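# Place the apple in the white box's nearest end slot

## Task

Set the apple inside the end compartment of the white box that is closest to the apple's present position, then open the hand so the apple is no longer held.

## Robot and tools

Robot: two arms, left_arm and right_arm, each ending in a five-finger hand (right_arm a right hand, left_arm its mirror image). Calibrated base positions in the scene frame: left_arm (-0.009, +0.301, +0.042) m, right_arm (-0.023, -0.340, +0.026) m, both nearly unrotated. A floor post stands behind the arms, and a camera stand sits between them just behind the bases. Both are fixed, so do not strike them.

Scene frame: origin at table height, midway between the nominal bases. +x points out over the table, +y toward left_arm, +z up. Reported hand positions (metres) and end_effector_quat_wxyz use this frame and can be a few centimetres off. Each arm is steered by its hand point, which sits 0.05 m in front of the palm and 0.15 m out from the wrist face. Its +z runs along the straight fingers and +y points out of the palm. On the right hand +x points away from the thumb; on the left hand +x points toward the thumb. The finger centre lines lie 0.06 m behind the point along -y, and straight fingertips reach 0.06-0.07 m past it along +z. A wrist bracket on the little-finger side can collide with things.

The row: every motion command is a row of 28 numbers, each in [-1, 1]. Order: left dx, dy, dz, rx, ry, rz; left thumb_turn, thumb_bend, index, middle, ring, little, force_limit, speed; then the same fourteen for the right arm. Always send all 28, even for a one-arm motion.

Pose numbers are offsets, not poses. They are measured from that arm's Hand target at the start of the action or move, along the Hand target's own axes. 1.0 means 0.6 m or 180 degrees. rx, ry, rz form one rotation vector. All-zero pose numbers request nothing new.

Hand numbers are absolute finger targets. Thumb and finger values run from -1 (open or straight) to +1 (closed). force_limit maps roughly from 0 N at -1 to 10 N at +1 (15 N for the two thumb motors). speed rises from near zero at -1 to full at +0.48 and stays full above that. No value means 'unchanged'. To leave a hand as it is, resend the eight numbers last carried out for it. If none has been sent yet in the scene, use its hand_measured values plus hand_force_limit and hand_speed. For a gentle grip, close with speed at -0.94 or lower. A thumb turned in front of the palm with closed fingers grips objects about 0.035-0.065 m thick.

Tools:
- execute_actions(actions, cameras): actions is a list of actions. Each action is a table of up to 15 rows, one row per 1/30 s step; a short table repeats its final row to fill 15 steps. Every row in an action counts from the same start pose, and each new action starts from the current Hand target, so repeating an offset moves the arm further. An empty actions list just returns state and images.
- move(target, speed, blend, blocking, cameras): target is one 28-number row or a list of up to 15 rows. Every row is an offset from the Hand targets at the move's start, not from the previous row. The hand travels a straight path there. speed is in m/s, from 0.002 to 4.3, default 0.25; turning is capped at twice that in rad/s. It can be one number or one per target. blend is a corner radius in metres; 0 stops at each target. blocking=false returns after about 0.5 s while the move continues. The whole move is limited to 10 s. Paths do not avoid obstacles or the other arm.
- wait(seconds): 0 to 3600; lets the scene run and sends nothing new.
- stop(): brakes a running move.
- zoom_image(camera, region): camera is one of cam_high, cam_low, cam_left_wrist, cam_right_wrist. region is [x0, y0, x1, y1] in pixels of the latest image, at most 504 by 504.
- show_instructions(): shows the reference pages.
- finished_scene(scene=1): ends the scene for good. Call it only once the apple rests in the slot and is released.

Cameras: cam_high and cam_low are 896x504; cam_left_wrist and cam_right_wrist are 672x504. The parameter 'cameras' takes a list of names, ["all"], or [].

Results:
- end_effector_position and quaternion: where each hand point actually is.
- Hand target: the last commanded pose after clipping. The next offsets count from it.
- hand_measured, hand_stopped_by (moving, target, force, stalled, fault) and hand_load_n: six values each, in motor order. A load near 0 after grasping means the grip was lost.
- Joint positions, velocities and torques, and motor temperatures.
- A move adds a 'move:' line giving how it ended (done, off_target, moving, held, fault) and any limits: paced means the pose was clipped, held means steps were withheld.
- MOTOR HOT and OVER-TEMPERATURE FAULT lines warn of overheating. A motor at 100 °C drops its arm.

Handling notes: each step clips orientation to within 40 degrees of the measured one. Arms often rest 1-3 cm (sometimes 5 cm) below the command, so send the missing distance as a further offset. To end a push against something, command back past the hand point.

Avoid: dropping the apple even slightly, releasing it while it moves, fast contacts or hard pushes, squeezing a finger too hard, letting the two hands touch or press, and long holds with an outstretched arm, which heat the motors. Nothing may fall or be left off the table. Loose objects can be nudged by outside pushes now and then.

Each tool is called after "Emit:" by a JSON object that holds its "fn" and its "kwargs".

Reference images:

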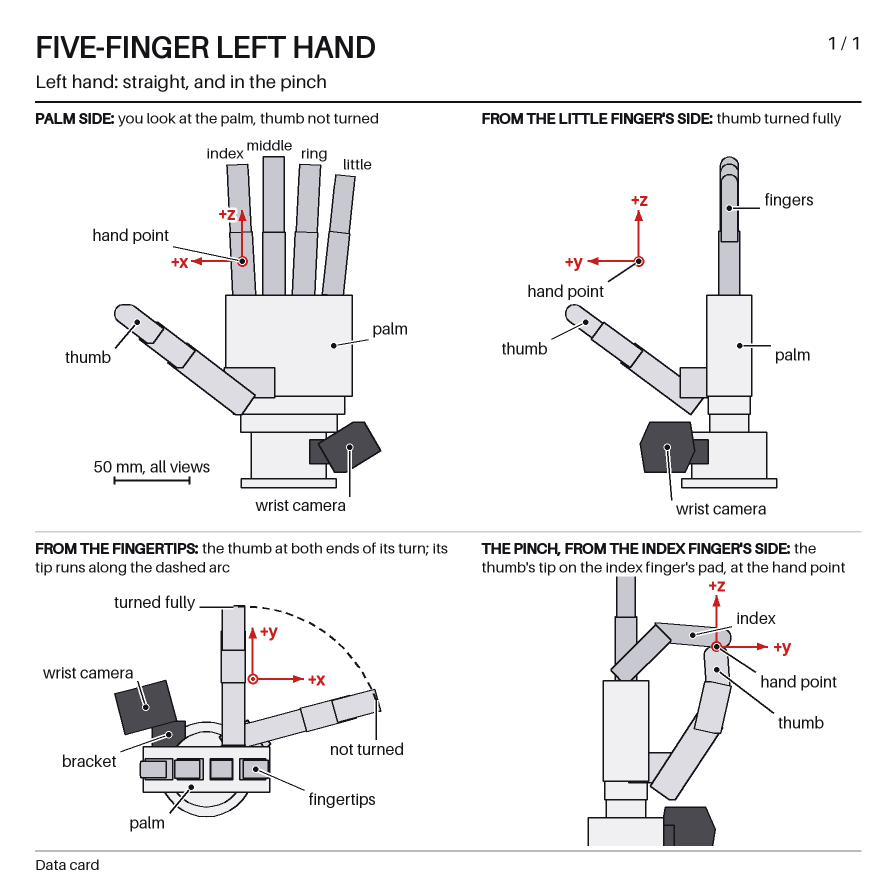

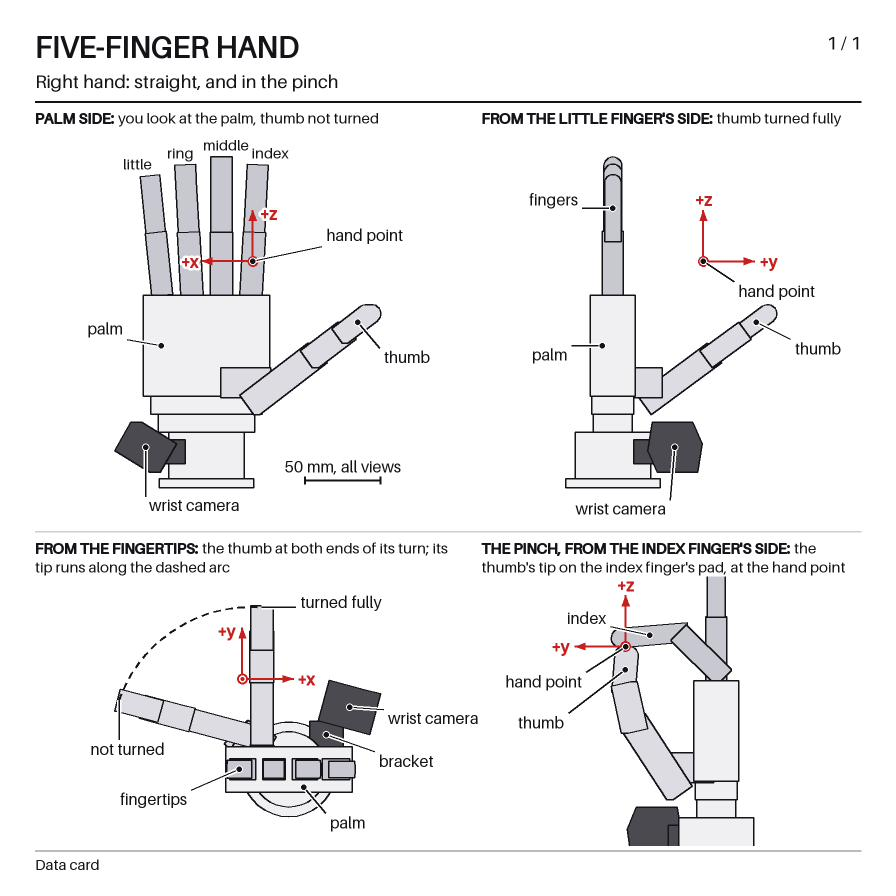

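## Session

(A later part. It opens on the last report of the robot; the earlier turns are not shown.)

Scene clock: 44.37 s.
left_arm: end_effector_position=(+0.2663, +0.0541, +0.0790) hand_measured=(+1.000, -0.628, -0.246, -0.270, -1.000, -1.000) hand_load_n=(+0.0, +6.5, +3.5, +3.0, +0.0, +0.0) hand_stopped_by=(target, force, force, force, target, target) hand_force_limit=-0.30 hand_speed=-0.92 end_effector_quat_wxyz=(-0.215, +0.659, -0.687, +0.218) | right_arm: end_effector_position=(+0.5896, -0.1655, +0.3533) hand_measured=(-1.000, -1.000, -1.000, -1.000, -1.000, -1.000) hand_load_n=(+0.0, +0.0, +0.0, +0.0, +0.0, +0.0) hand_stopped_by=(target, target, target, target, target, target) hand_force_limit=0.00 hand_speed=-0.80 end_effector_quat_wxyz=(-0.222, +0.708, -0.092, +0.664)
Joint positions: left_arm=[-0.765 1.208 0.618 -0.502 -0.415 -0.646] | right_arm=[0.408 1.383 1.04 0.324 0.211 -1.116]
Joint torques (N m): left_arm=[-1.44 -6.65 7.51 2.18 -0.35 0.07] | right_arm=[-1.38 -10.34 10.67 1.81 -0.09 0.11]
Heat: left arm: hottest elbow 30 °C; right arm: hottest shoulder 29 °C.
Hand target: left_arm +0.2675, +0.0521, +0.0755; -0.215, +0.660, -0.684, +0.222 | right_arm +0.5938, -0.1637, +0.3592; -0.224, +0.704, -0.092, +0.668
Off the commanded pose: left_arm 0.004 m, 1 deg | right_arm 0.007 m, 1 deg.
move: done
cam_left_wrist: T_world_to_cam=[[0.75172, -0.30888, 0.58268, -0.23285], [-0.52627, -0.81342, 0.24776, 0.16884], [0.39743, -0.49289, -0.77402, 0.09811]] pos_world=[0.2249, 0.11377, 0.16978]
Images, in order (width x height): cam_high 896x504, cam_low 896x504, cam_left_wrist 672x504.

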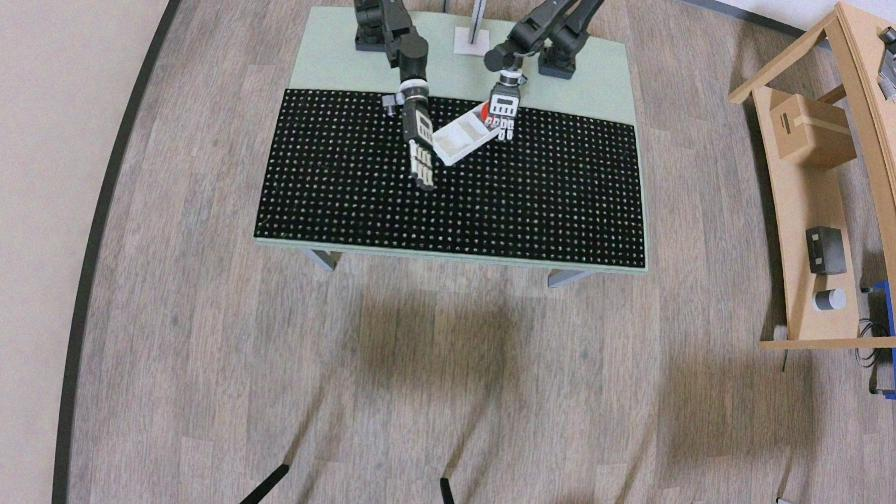

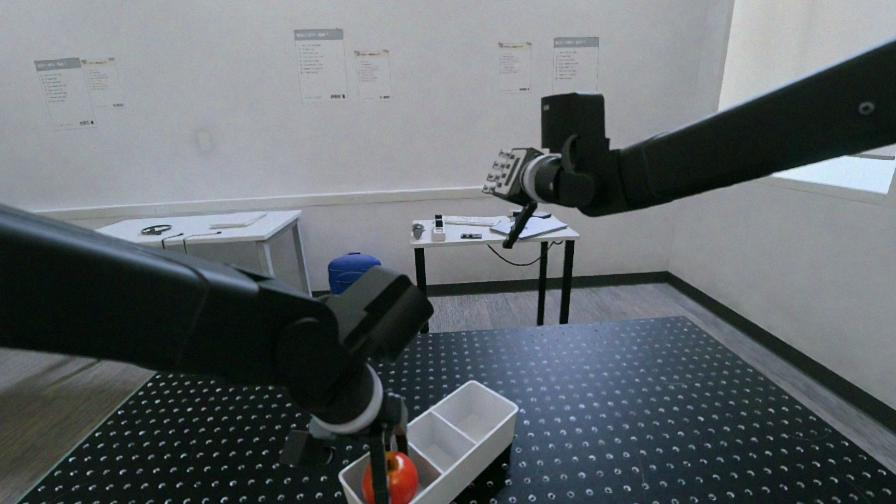

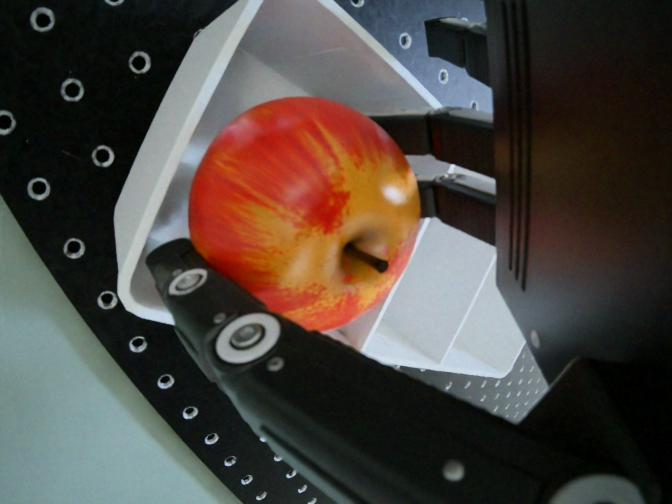

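Emit:
{"fn": "move", "kwargs": {"target": [0.0012,0.0245,0.0295,0,0,0,1,0,0,0,-1,-1,-0.3,-0.92,0,0,0,0,0,0,-1,-1,-1,-1,-1,-1,0,-0.8], "speed": 0.03, "cameras": ["cam_left_wrist","cam_low","cam_high"]}}

Emit:
{"fn": "zoom_image", "kwargs": {"camera": "cam_low", "region": [300, 350, 460, 504]}}

Emit:
{"fn": "zoom_image", "kwargs": {"camera": "cam_high", "region": [480, 70, 550, 140]}}

Emit:
{"fn": "zoom_image", "kwargs": {"camera": "cam_left_wrist", "region": [50, 0, 500, 370]}}

Scene clock: 45.90 s.
left_arm: end_effector_position=(+0.2664, +0.0542, +0.0568) hand_measured=(+1.000, -0.628, -0.246, -0.270, -1.000, -1.000) hand_load_n=(+0.0, +6.5, +3.5, +3.0, +0.0, +0.0) hand_stopped_by=(target, force, force, force, target, target) hand_force_limit=-0.30 hand_speed=-0.92 end_effector_quat_wxyz=(-0.215, +0.659, -0.687, +0.218) | right_arm: end_effector_position=(+0.5896, -0.1655, +0.3533) hand_measured=(-1.000, -1.000, -1.000, -1.000, -1.000, -1.000) hand_load_n=(+0.0, +0.0, +0.0, -0.5, +0.0, +0.0) hand_stopped_by=(target, target, target, target, target, target) hand_force_limit=0.00 hand_speed=-0.80 end_effector_quat_wxyz=(-0.222, +0.708, -0.092, +0.664)
Joint positions: left_arm=[-0.765 1.256 0.584 -0.42 -0.415 -0.646] | right_arm=[0.408 1.383 1.04 0.324 0.211 -1.116]
Joint torques (N m): left_arm=[-1.85 -6.83 7.1 2.36 -0.41 0.03] | right_arm=[-0.91 -10.29 10.62 1.76 -0.09 0.07]
Heat: left arm: hottest elbow 29 °C; right arm: hottest shoulder 29 °C.
Hand target: left_arm +0.2660, +0.0514, +0.0526; -0.215, +0.660, -0.684, +0.222 | right_arm +0.5938, -0.1637, +0.3592; -0.224, +0.704, -0.092, +0.668
Off the commanded pose: left_arm 0.005 m, 1 deg | right_arm 0.007 m, 1 deg.
move: done
cam_left_wrist: T_world_to_cam=[[0.75152, -0.30833, 0.58323, -0.21996], [-0.5259, -0.81376, 0.24745, 0.17434], [0.39831, -0.49268, -0.7737, 0.08082]] pos_world=[0.2248, 0.11387, 0.14768]
Images, in order (width x height): cam_high 896x504, cam_low 896x504, cam_left_wrist 672x504.

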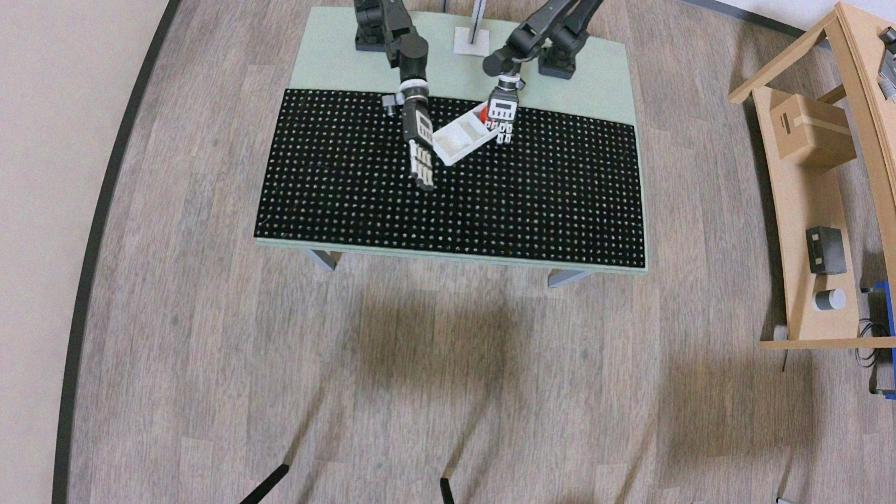

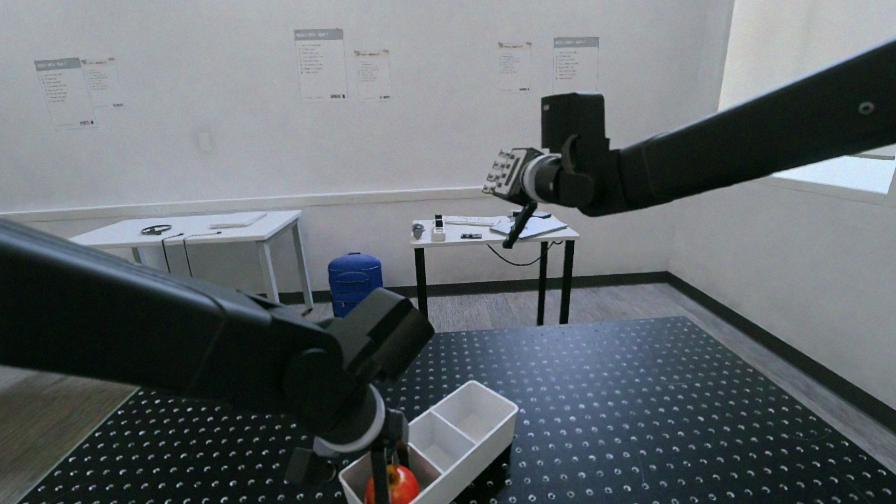

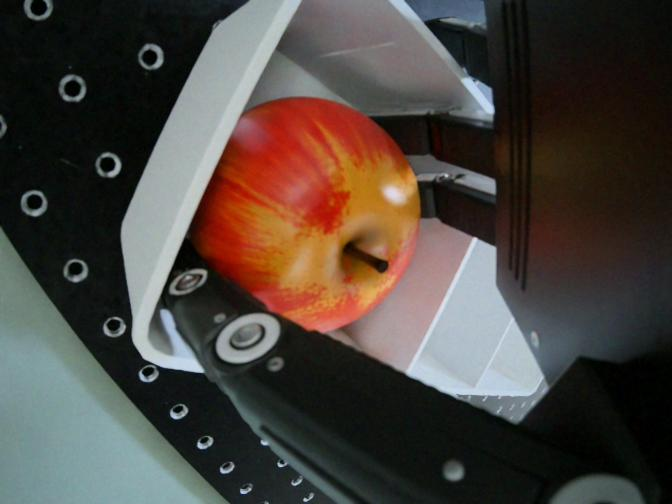

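Scaled by 3.150 from the camera's image (finer frame: 1280x720).

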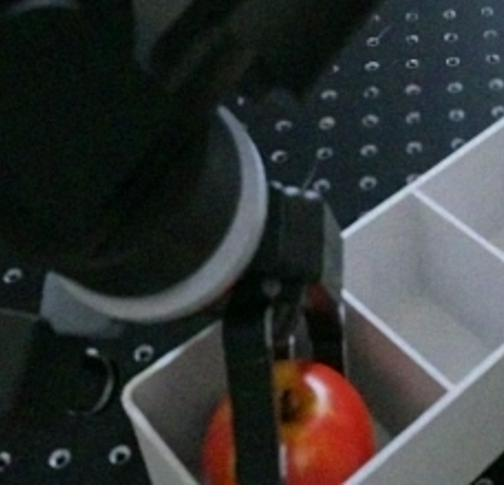

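Scaled by 7.200 from the camera's image (finer frame: 1280x720).

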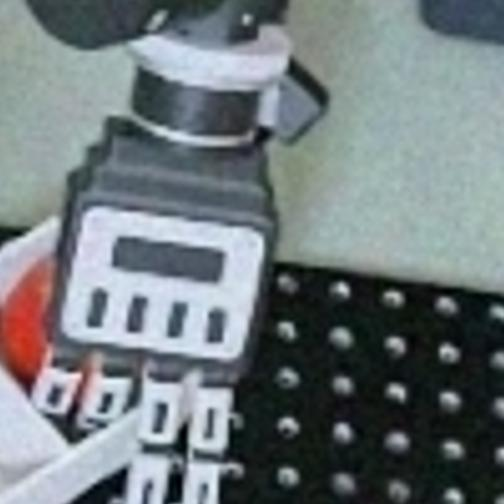

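Scaled by 1.120 from the camera's image (finer frame: 960x720).

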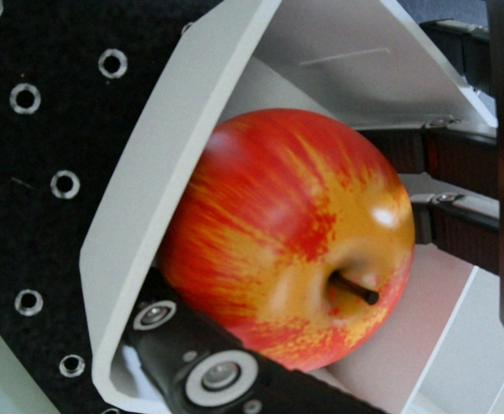

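Emit:
{"fn": "move", "kwargs": {"target": [0,0.0083,0.0115,0,0,0,1,0,0,0,-1,-1,-0.3,-0.92,0,0,0,0,0,0,-1,-1,-1,-1,-1,-1,0,-0.8], "speed": 0.02, "cameras": ["cam_left_wrist","cam_low"]}}

Emit:
{"fn": "zoom_image", "kwargs": {"camera": "cam_low", "region": [300, 350, 460, 504]}}

Scene clock: 46.93 s.
left_arm: end_effector_position=(+0.2700, +0.0514, +0.0540) hand_measured=(+1.000, -0.628, -0.246, -0.270, -1.000, -1.000) hand_load_n=(+0.0, +6.5, +3.5, +3.0, +0.0, +0.0) hand_stopped_by=(target, force, force, force, target, target) hand_force_limit=-0.30 hand_speed=-0.92 end_effector_quat_wxyz=(-0.217, +0.659, -0.684, +0.226) | right_arm: end_effector_position=(+0.5896, -0.1655, +0.3533) hand_measured=(-1.000, -1.000, -1.000, -1.000, -1.000, -1.000) hand_load_n=(+0.5, +0.0, +0.0, +0.0, +0.0, +0.0) hand_stopped_by=(target, target, target, target, target, target) hand_force_limit=0.00 hand_speed=-0.80 end_effector_quat_wxyz=(-0.222, +0.708, -0.092, +0.664)
Joint positions: left_arm=[-0.765 1.268 0.578 -0.385 -0.419 -0.646] | right_arm=[0.408 1.383 1.04 0.324 0.211 -1.116]
Joint torques (N m): left_arm=[-1.79 -6.12 6.61 2.19 -0.28 0.03] | right_arm=[-0.79 -10.58 10.63 1.76 -0.05 0.1]
Heat: left arm: hottest elbow 29 °C; right arm: hottest shoulder 29 °C.
Hand target: left_arm +0.2660, +0.0514, +0.0442; -0.215, +0.660, -0.684, +0.222 | right_arm +0.5938, -0.1637, +0.3592; -0.224, +0.704, -0.092, +0.668
Off the commanded pose: left_arm 0.011 m, 1 deg | right_arm 0.007 m, 1 deg.
move: off_target (left_arm)
cam_left_wrist: T_world_to_cam=[[0.74368, -0.30117, 0.59685, -0.22087], [-0.52821, -0.81195, 0.24844, 0.1752], [0.40979, -0.50003, -0.76292, 0.07246]] pos_world=[0.22711, 0.11197, 0.14358]
Images, in order (width x height): cam_low 896x504, cam_left_wrist 672x504.

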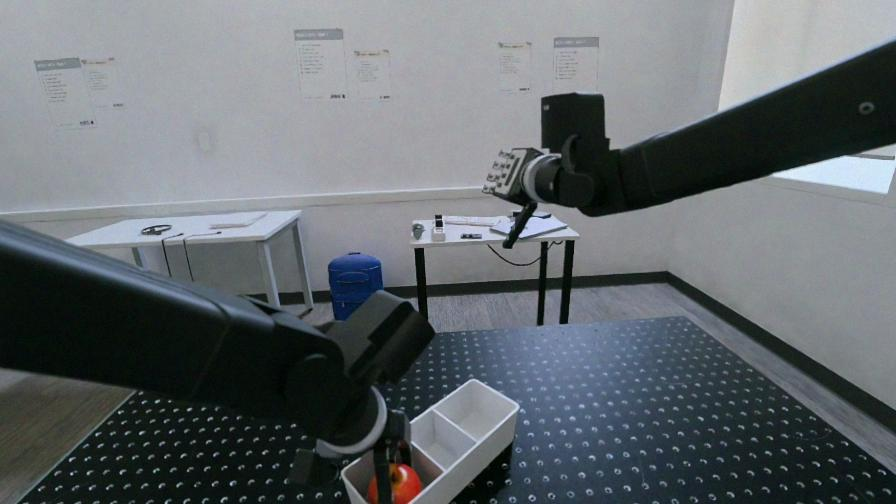

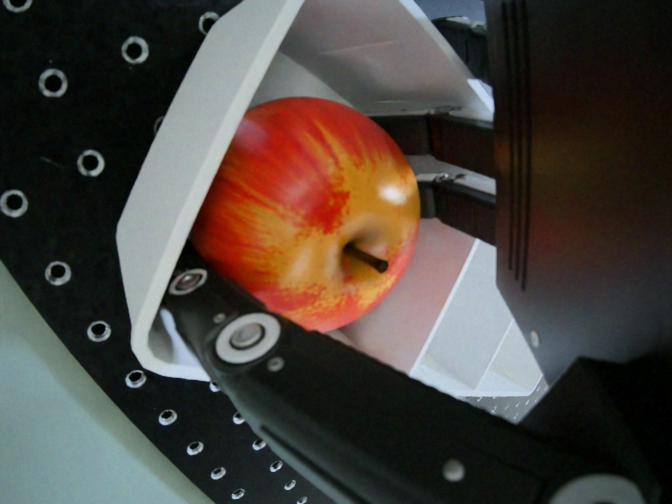

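Scaled by 3.150 from the camera's image (finer frame: 1280x720).

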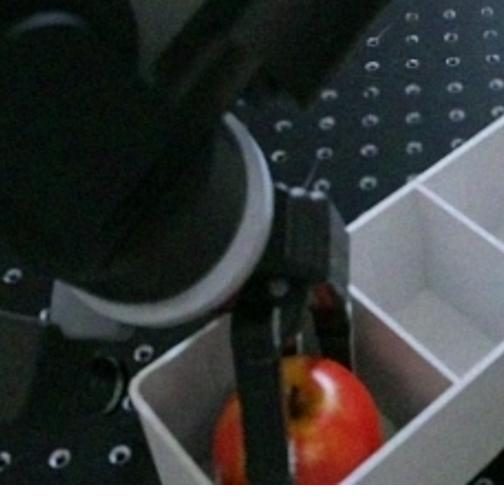

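Emit:
{"fn": "move", "kwargs": {"target": [0.0002,-0.0127,-0.0088,0,0,0,1,0,0,0,-1,-1,-0.3,-0.92,0,0,0,0,0,0,-1,-1,-1,-1,-1,-1,0,-0.8], "speed": 0.02, "cameras": ["cam_low","cam_high"]}}

Emit:
{"fn": "zoom_image", "kwargs": {"camera": "cam_low", "region": [300, 350, 460, 504]}}

Emit:
{"fn": "zoom_image", "kwargs": {"camera": "cam_high", "region": [480, 80, 530, 150]}}

Scene clock: 48.23 s.
left_arm: end_effector_position=(+0.2700, +0.0514, +0.0540) hand_measured=(+1.000, -0.628, -0.246, -0.270, -1.000, -1.000) hand_load_n=(+0.0, +6.5, +3.5, +3.0, +0.0, +0.0) hand_stopped_by=(target, force, force, force, target, target) hand_force_limit=-0.30 hand_speed=-0.92 end_effector_quat_wxyz=(-0.217, +0.659, -0.684, +0.226) | right_arm: end_effector_position=(+0.5896, -0.1655, +0.3533) hand_measured=(-1.000, -1.000, -1.000, -1.000, -1.000, -1.000) hand_load_n=(+0.0, +0.0, +0.0, +0.0, +0.0, +0.0) hand_stopped_by=(target, target, target, target, target, target) hand_force_limit=0.00 hand_speed=-0.80 end_effector_quat_wxyz=(-0.222, +0.708, -0.092, +0.664)
Joint positions: left_arm=[-0.765 1.268 0.578 -0.385 -0.419 -0.646] | right_arm=[0.408 1.383 1.04 0.324 0.211 -1.116]
Joint torques (N m): left_arm=[-1.26 -7.36 7.83 1.11 -0.15 0.09] | right_arm=[-0.91 -10.29 10.67 1.81 -0.07 0.08]
Heat: left arm: hottest elbow 29 °C; right arm: hottest shoulder 29 °C.
Hand target: left_arm +0.2691, +0.0511, +0.0528; -0.215, +0.660, -0.684, +0.222 | right_arm +0.5938, -0.1637, +0.3592; -0.224, +0.704, -0.092, +0.668
Off the commanded pose: left_arm 0.001 m, 1 deg | right_arm 0.007 m, 1 deg.
move: done
Images, in order (width x height): cam_high 896x504, cam_low 896x504.

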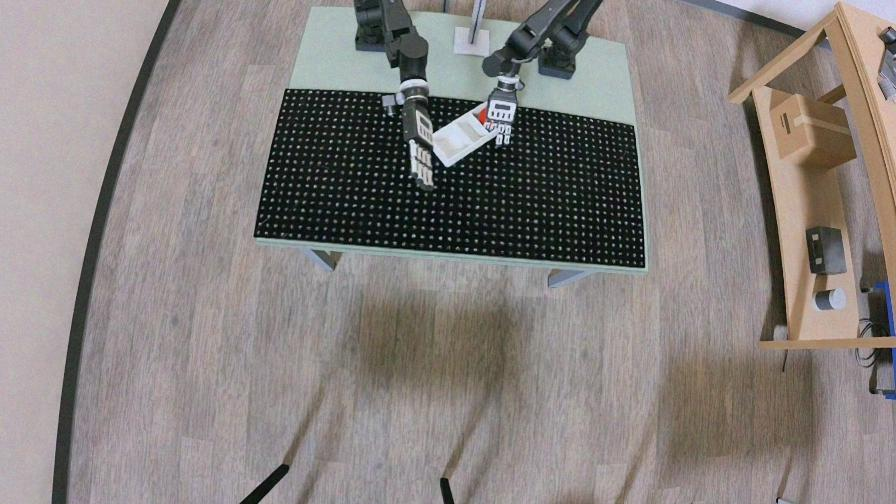

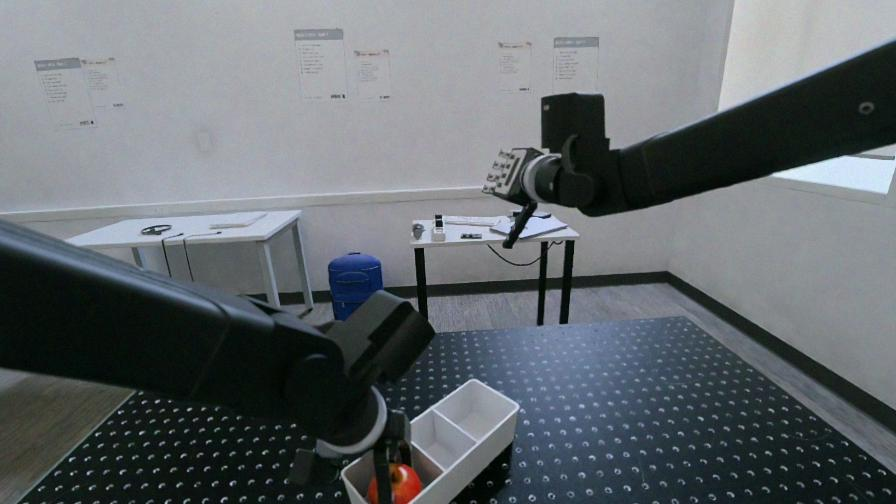

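Scaled by 3.150 from the camera's image (finer frame: 1280x720).

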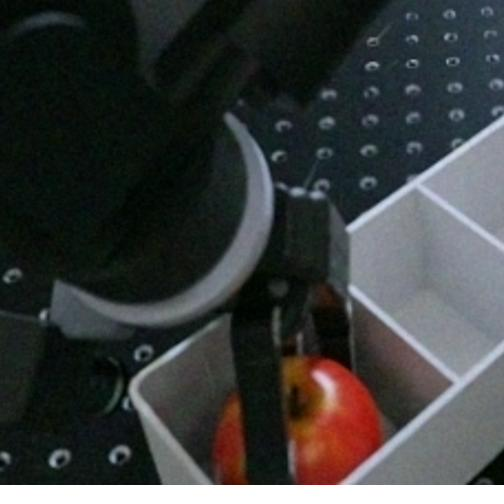

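Scaled by 7.200 from the camera's image (finer frame: 1280x720).

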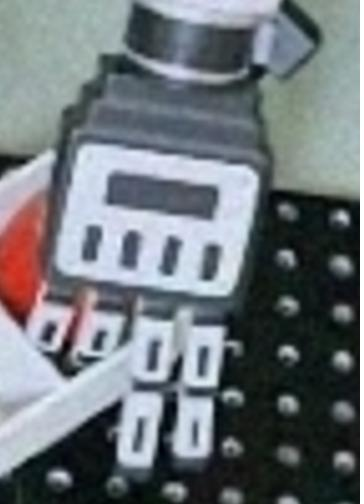

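Emit:
{"fn": "move", "kwargs": {"target": [0,0,0,0,0,0,1,-0.7,0,0,-1,-1,-0.3,-0.93,0,0,0,0,0,0,-1,-1,-1,-1,-1,-1,0,-0.8], "cameras": ["cam_low","cam_left_wrist"]}}

Emit:
{"fn": "zoom_image", "kwargs": {"camera": "cam_low", "region": [300, 350, 460, 504]}}

Emit:
{"fn": "zoom_image", "kwargs": {"camera": "cam_left_wrist", "region": [100, 50, 500, 400]}}

Scene clock: 50.10 s.
left_arm: end_effector_position=(+0.2700, +0.0514, +0.0540) hand_measured=(+1.000, -0.700, -0.246, -0.268, -1.000, -1.000) hand_load_n=(+0.0, +1.0, +2.0, +1.5, +0.0, +0.0) hand_stopped_by=(target, target, force, force, target, target) hand_force_limit=-0.30 hand_speed=-0.93 end_effector_quat_wxyz=(-0.217, +0.659, -0.684, +0.226) | right_arm: end_effector_position=(+0.5896, -0.1655, +0.3533) hand_measured=(-1.000, -1.000, -1.000, -1.000, -1.000, -1.000) hand_load_n=(+0.0, +0.0, +0.0, +0.0, -0.5, +0.0) hand_stopped_by=(target, target, target, target, target, target) hand_force_limit=0.00 hand_speed=-0.80 end_effector_quat_wxyz=(-0.222, +0.708, -0.092, +0.664)
Joint positions: left_arm=[-0.765 1.268 0.578 -0.385 -0.419 -0.646] | right_arm=[0.408 1.383 1.04 0.324 0.211 -1.116]
Joint torques (N m): left_arm=[-1.32 -7.3 7.86 1.13 -0.14 0.09] | right_arm=[-0.79 -10.29 10.58 1.69 -0.1 0.07]
Heat: left arm: hottest elbow 29 °C; right arm: hottest shoulder 29 °C.
Hand target: left_arm +0.2691, +0.0511, +0.0528; -0.215, +0.660, -0.684, +0.222 | right_arm +0.5938, -0.1637, +0.3592; -0.224, +0.704, -0.092, +0.668
Off the commanded pose: left_arm 0.001 m, 1 deg | right_arm 0.007 m, 1 deg.
move: done
cam_left_wrist: T_world_to_cam=[[0.74368, -0.30117, 0.59685, -0.22084], [-0.52821, -0.81195, 0.24844, 0.17514], [0.40979, -0.50003, -0.76292, 0.07234]] pos_world=[0.22711, 0.11187, 0.14348]

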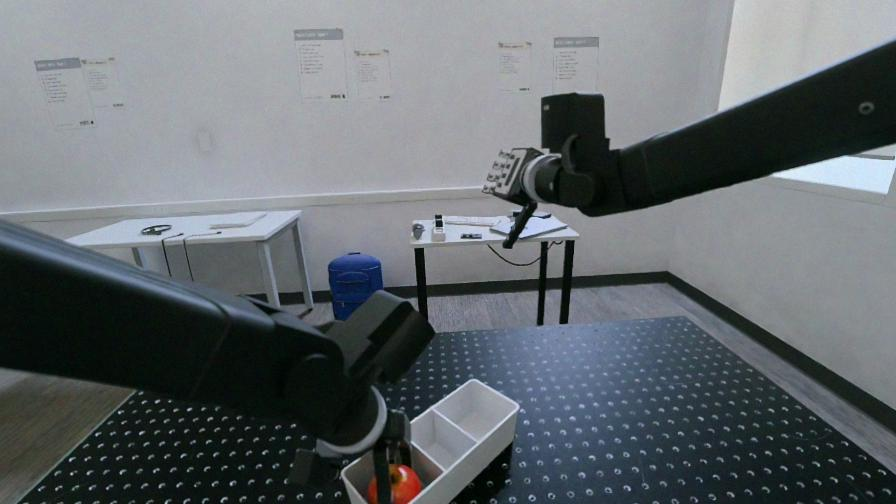

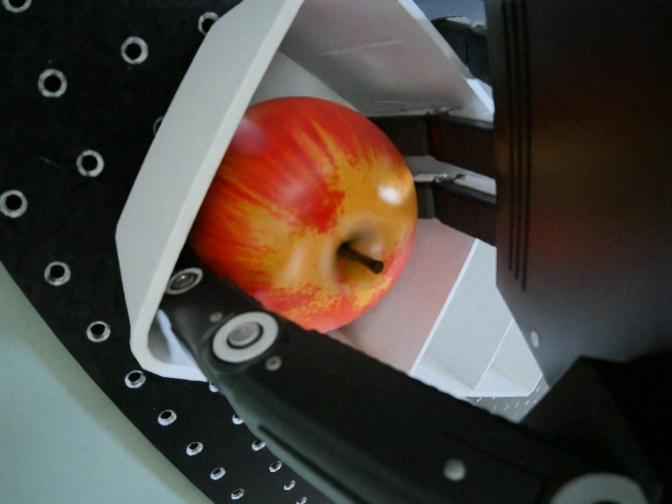

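Scaled by 3.150 from the camera's image (finer frame: 1280x720).

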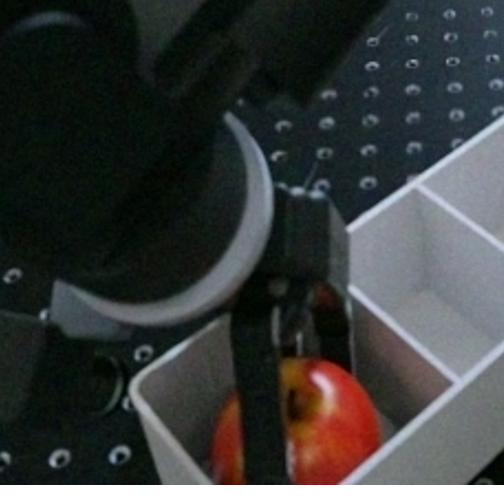

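Scaled by 1.260 from the camera's image (finer frame: 960x720).

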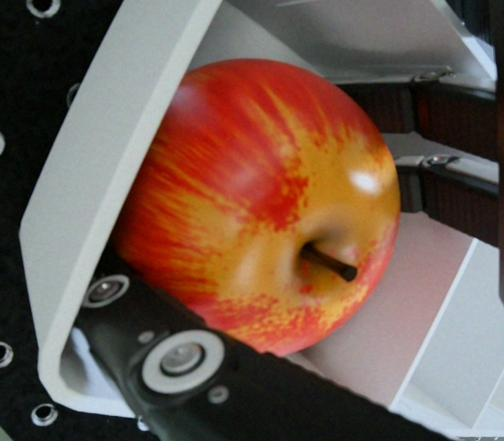

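Emit:
{"fn": "move", "kwargs": {"target": [0,0,0,0,0,0,1,-0.76,0,0,-1,-1,-0.3,-0.93,0,0,0,0,0,0,-1,-1,-1,-1,-1,-1,0,-0.8], "cameras": ["cam_low","cam_left_wrist"]}}

Emit:
{"fn": "zoom_image", "kwargs": {"camera": "cam_left_wrist", "region": [100, 50, 500, 400]}}

Scene clock: 51.07 s.
left_arm: end_effector_position=(+0.2700, +0.0514, +0.0540) hand_measured=(+1.000, -0.760, -0.246, -0.268, -1.000, -1.000) hand_load_n=(+0.0, +0.0, +1.5, +1.0, +0.0, +0.0) hand_stopped_by=(target, target, force, force, target, target) hand_force_limit=-0.30 hand_speed=-0.93 end_effector_quat_wxyz=(-0.217, +0.659, -0.684, +0.226) | right_arm: end_effector_position=(+0.5896, -0.1655, +0.3533) hand_measured=(-1.000, -1.000, -1.000, -1.000, -1.000, -1.000) hand_load_n=(+0.0, +0.0, +0.0, +0.0, +0.0, +0.0) hand_stopped_by=(target, target, target, target, target, target) hand_force_limit=0.00 hand_speed=-0.80 end_effector_quat_wxyz=(-0.222, +0.708, -0.092, +0.664)
Joint positions: left_arm=[-0.765 1.268 0.578 -0.385 -0.419 -0.646] | right_arm=[0.408 1.383 1.04 0.324 0.211 -1.116]
Joint torques (N m): left_arm=[-1.26 -7.41 7.9 1.13 -0.14 0.09] | right_arm=[-0.91 -9.93 10.63 1.68 -0.08 0.06]
Heat: left arm: hottest elbow 29 °C; right arm: hottest shoulder 29 °C.
Hand target: left_arm +0.2691, +0.0511, +0.0528; -0.215, +0.660, -0.684, +0.222 | right_arm +0.5938, -0.1637, +0.3592; -0.224, +0.704, -0.092, +0.668
Off the commanded pose: left_arm 0.001 m, 1 deg | right_arm 0.007 m, 1 deg.
move: done
cam_left_wrist: T_world_to_cam=[[0.74368, -0.30117, 0.59685, -0.22084], [-0.52821, -0.81195, 0.24844, 0.17514], [0.40979, -0.50003, -0.76292, 0.07234]] pos_world=[0.22711, 0.11187, 0.14348]

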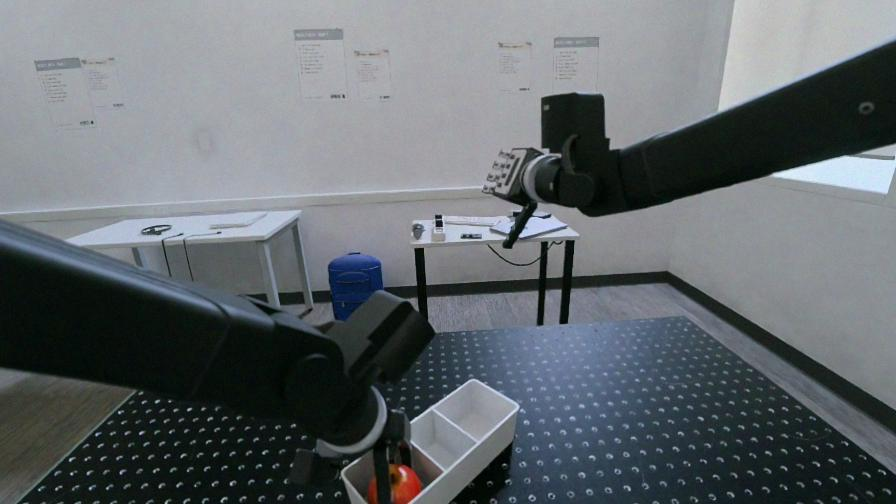

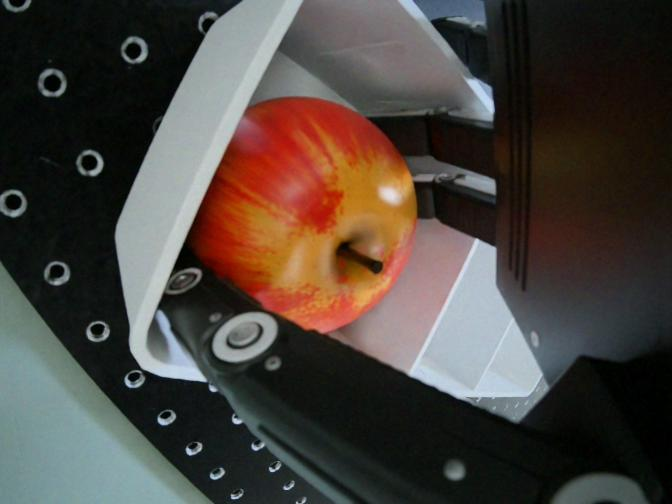

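Scaled by 1.260 from the camera's image (finer frame: 960x720).

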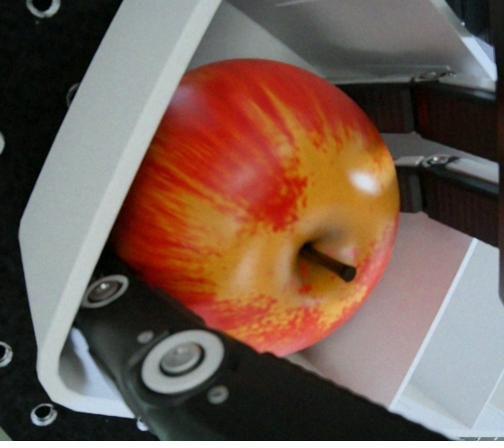

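Emit:
{"fn": "move", "kwargs": {"target": [0,0,0,0,0,0,1,-0.76,-0.31,-0.33,-1,-1,-0.3,-0.93,0,0,0,0,0,0,-1,-1,-1,-1,-1,-1,0,-0.8], "cameras": ["cam_low","cam_left_wrist","cam_high"]}}

Emit:
{"fn": "zoom_image", "kwargs": {"camera": "cam_left_wrist", "region": [100, 50, 500, 400]}}

Emit:
{"fn": "zoom_image", "kwargs": {"camera": "cam_low", "region": [300, 350, 460, 504]}}

Scene clock: 51.83 s.
left_arm: end_effector_position=(+0.2700, +0.0514, +0.0540) hand_measured=(+1.000, -0.760, -0.310, -0.330, -1.000, -1.000) hand_load_n=(+0.0, -0.5, -0.5, -1.0, +0.0, +0.0) hand_stopped_by=(target, target, target, target, target, target) hand_force_limit=-0.30 hand_speed=-0.93 end_effector_quat_wxyz=(-0.217, +0.659, -0.684, +0.226) | right_arm: end_effector_position=(+0.5896, -0.1655, +0.3533) hand_measured=(-1.000, -1.000, -1.000, -1.000, -1.000, -1.000) hand_load_n=(+0.0, -0.5, +0.0, +0.0, +0.0, +0.0) hand_stopped_by=(target, target, target, target, target, target) hand_force_limit=0.00 hand_speed=-0.80 end_effector_quat_wxyz=(-0.222, +0.708, -0.092, +0.664)
Joint positions: left_arm=[-0.765 1.268 0.578 -0.385 -0.419 -0.646] | right_arm=[0.408 1.383 1.04 0.324 0.211 -1.116]
Joint torques (N m): left_arm=[-1.32 -7.41 7.86 1.11 -0.14 0.09] | right_arm=[-1.03 -10.46 10.65 1.74 -0.09 0.09]
Heat: left arm: hottest elbow 29 °C; right arm: hottest shoulder 29 °C.
Hand target: left_arm +0.2691, +0.0511, +0.0528; -0.215, +0.660, -0.684, +0.222 | right_arm +0.5938, -0.1637, +0.3592; -0.224, +0.704, -0.092, +0.668
Off the commanded pose: left_arm 0.001 m, 1 deg | right_arm 0.007 m, 1 deg.
move: done
cam_left_wrist: T_world_to_cam=[[0.74368, -0.30117, 0.59685, -0.22084], [-0.52821, -0.81195, 0.24844, 0.17514], [0.40979, -0.50003, -0.76292, 0.07234]] pos_world=[0.22711, 0.11187, 0.14348]
Images, in order (width x height): cam_high 896x504, cam_low 896x504, cam_left_wrist 672x504.

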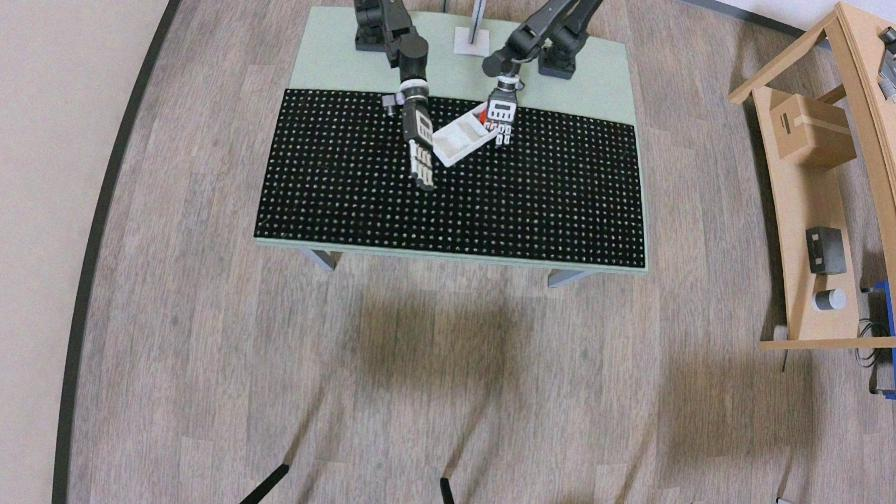

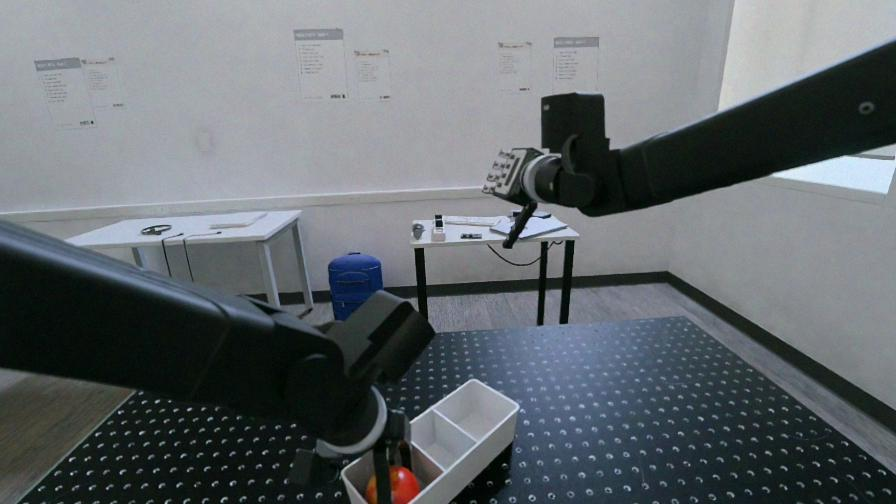

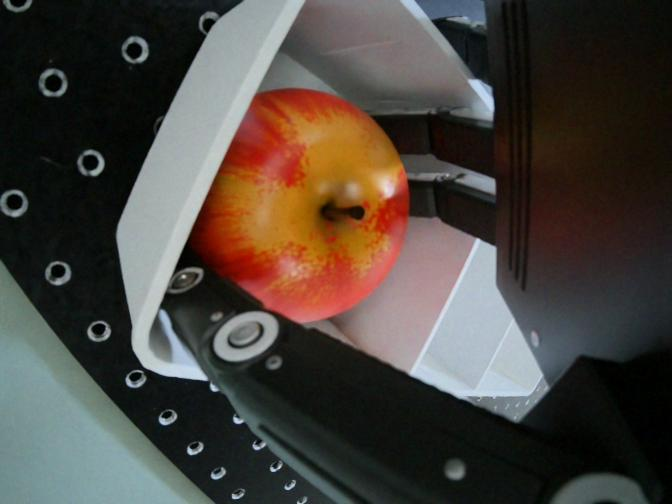

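Scaled by 1.260 from the camera's image (finer frame: 960x720).

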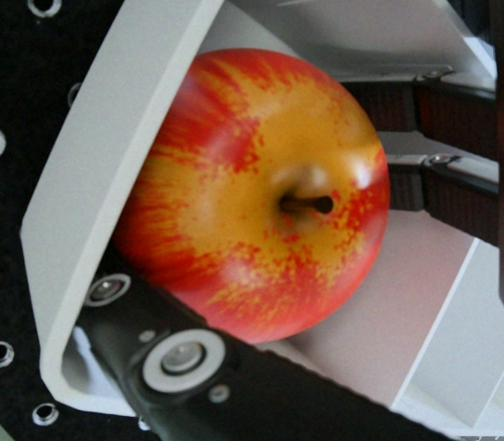

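Scaled by 3.150 from the camera's image (finer frame: 1280x720).

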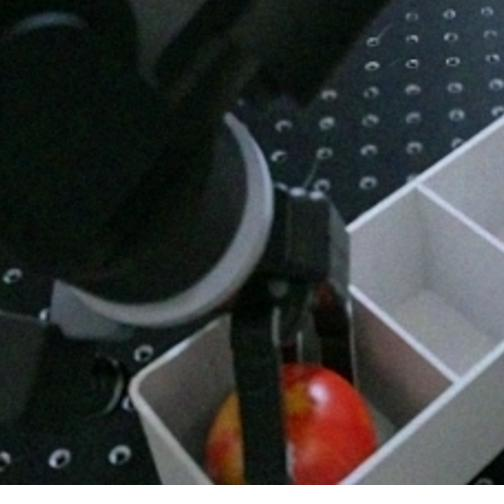

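Emit:
{"fn": "move", "kwargs": {"target": [0.0113,-0.0295,-0.02,0,0,0,1,-0.76,-0.31,-0.33,-1,-1,-0.3,-0.93,0,0,0,0,0,0,-1,-1,-1,-1,-1,-1,0,-0.8], "speed": 0.04, "cameras": ["cam_low","cam_left_wrist"]}}

Emit:
{"fn": "zoom_image", "kwargs": {"camera": "cam_left_wrist", "region": [100, 50, 500, 400]}}

Emit:
{"fn": "zoom_image", "kwargs": {"camera": "cam_low", "region": [300, 350, 460, 504]}}

Scene clock: 53.17 s.
left_arm: end_effector_position=(+0.2643, +0.0571, +0.0549) hand_measured=(+1.000, -0.760, -0.310, -0.330, -1.000, -1.000) hand_load_n=(+0.5, -1.5, +0.0, -0.5, +0.0, +0.0) hand_stopped_by=(target, target, target, target, target, target) hand_force_limit=-0.30 hand_speed=-0.93 end_effector_quat_wxyz=(-0.217, +0.659, -0.690, +0.207) | right_arm: end_effector_position=(+0.5896, -0.1655, +0.3533) hand_measured=(-1.000, -1.000, -1.000, -1.000, -1.000, -1.000) hand_load_n=(+0.0, +0.0, +0.0, +0.0, +0.0, +0.0) hand_stopped_by=(target, target, target, target, target, target) hand_force_limit=0.00 hand_speed=-0.80 end_effector_quat_wxyz=(-0.222, +0.708, -0.092, +0.664)
Joint positions: left_arm=[-0.765 1.263 0.591 -0.443 -0.419 -0.646] | right_arm=[0.408 1.383 1.04 0.324 0.211 -1.116]
Joint torques (N m): left_arm=[-1.32 -8.53 10.73 0.66 -0.14 0.09] | right_arm=[-1.03 -10.23 10.56 1.81 -0.06 0.07]
Heat: left arm: hottest elbow 30 °C; right arm: hottest shoulder 29 °C.
Hand target: left_arm +0.2761, +0.0441, +0.0730; -0.215, +0.660, -0.684, +0.222 | right_arm +0.5938, -0.1637, +0.3592; -0.224, +0.704, -0.092, +0.668
Off the commanded pose: left_arm 0.025 m, 2 deg | right_arm 0.007 m, 1 deg.
move: off_target (left_arm)
cam_left_wrist: T_world_to_cam=[[0.76036, -0.31802, 0.56632, -0.21729], [-0.52122, -0.81902, 0.23987, 0.17562], [0.38754, -0.47757, -0.7885, 0.08428]] pos_world=[0.22409, 0.11498, 0.14738]

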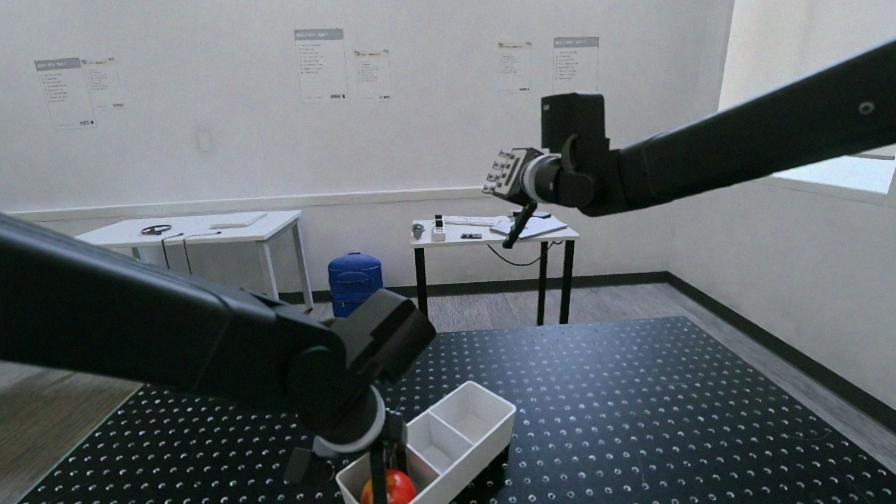

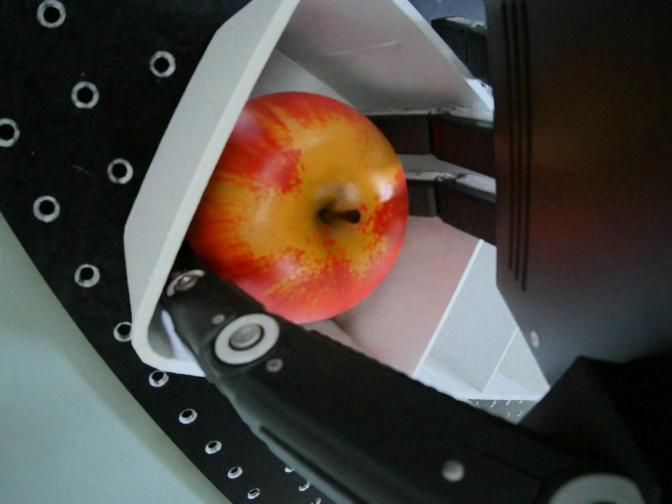

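Scaled by 1.260 from the camera's image (finer frame: 960x720).

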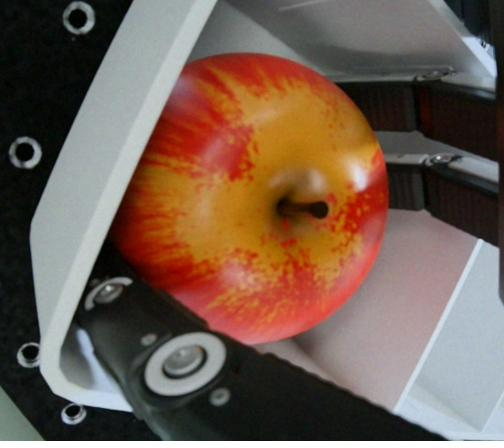

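Scaled by 3.150 from the camera's image (finer frame: 1280x720).

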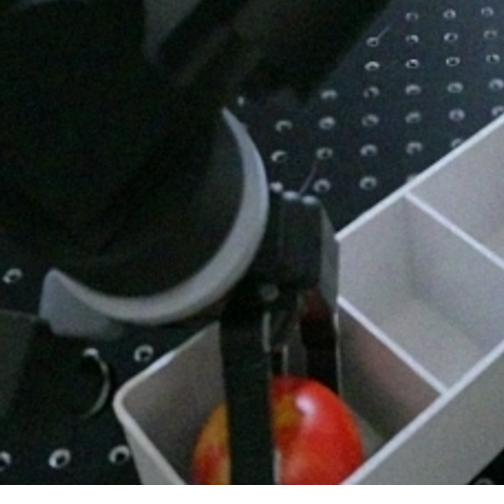

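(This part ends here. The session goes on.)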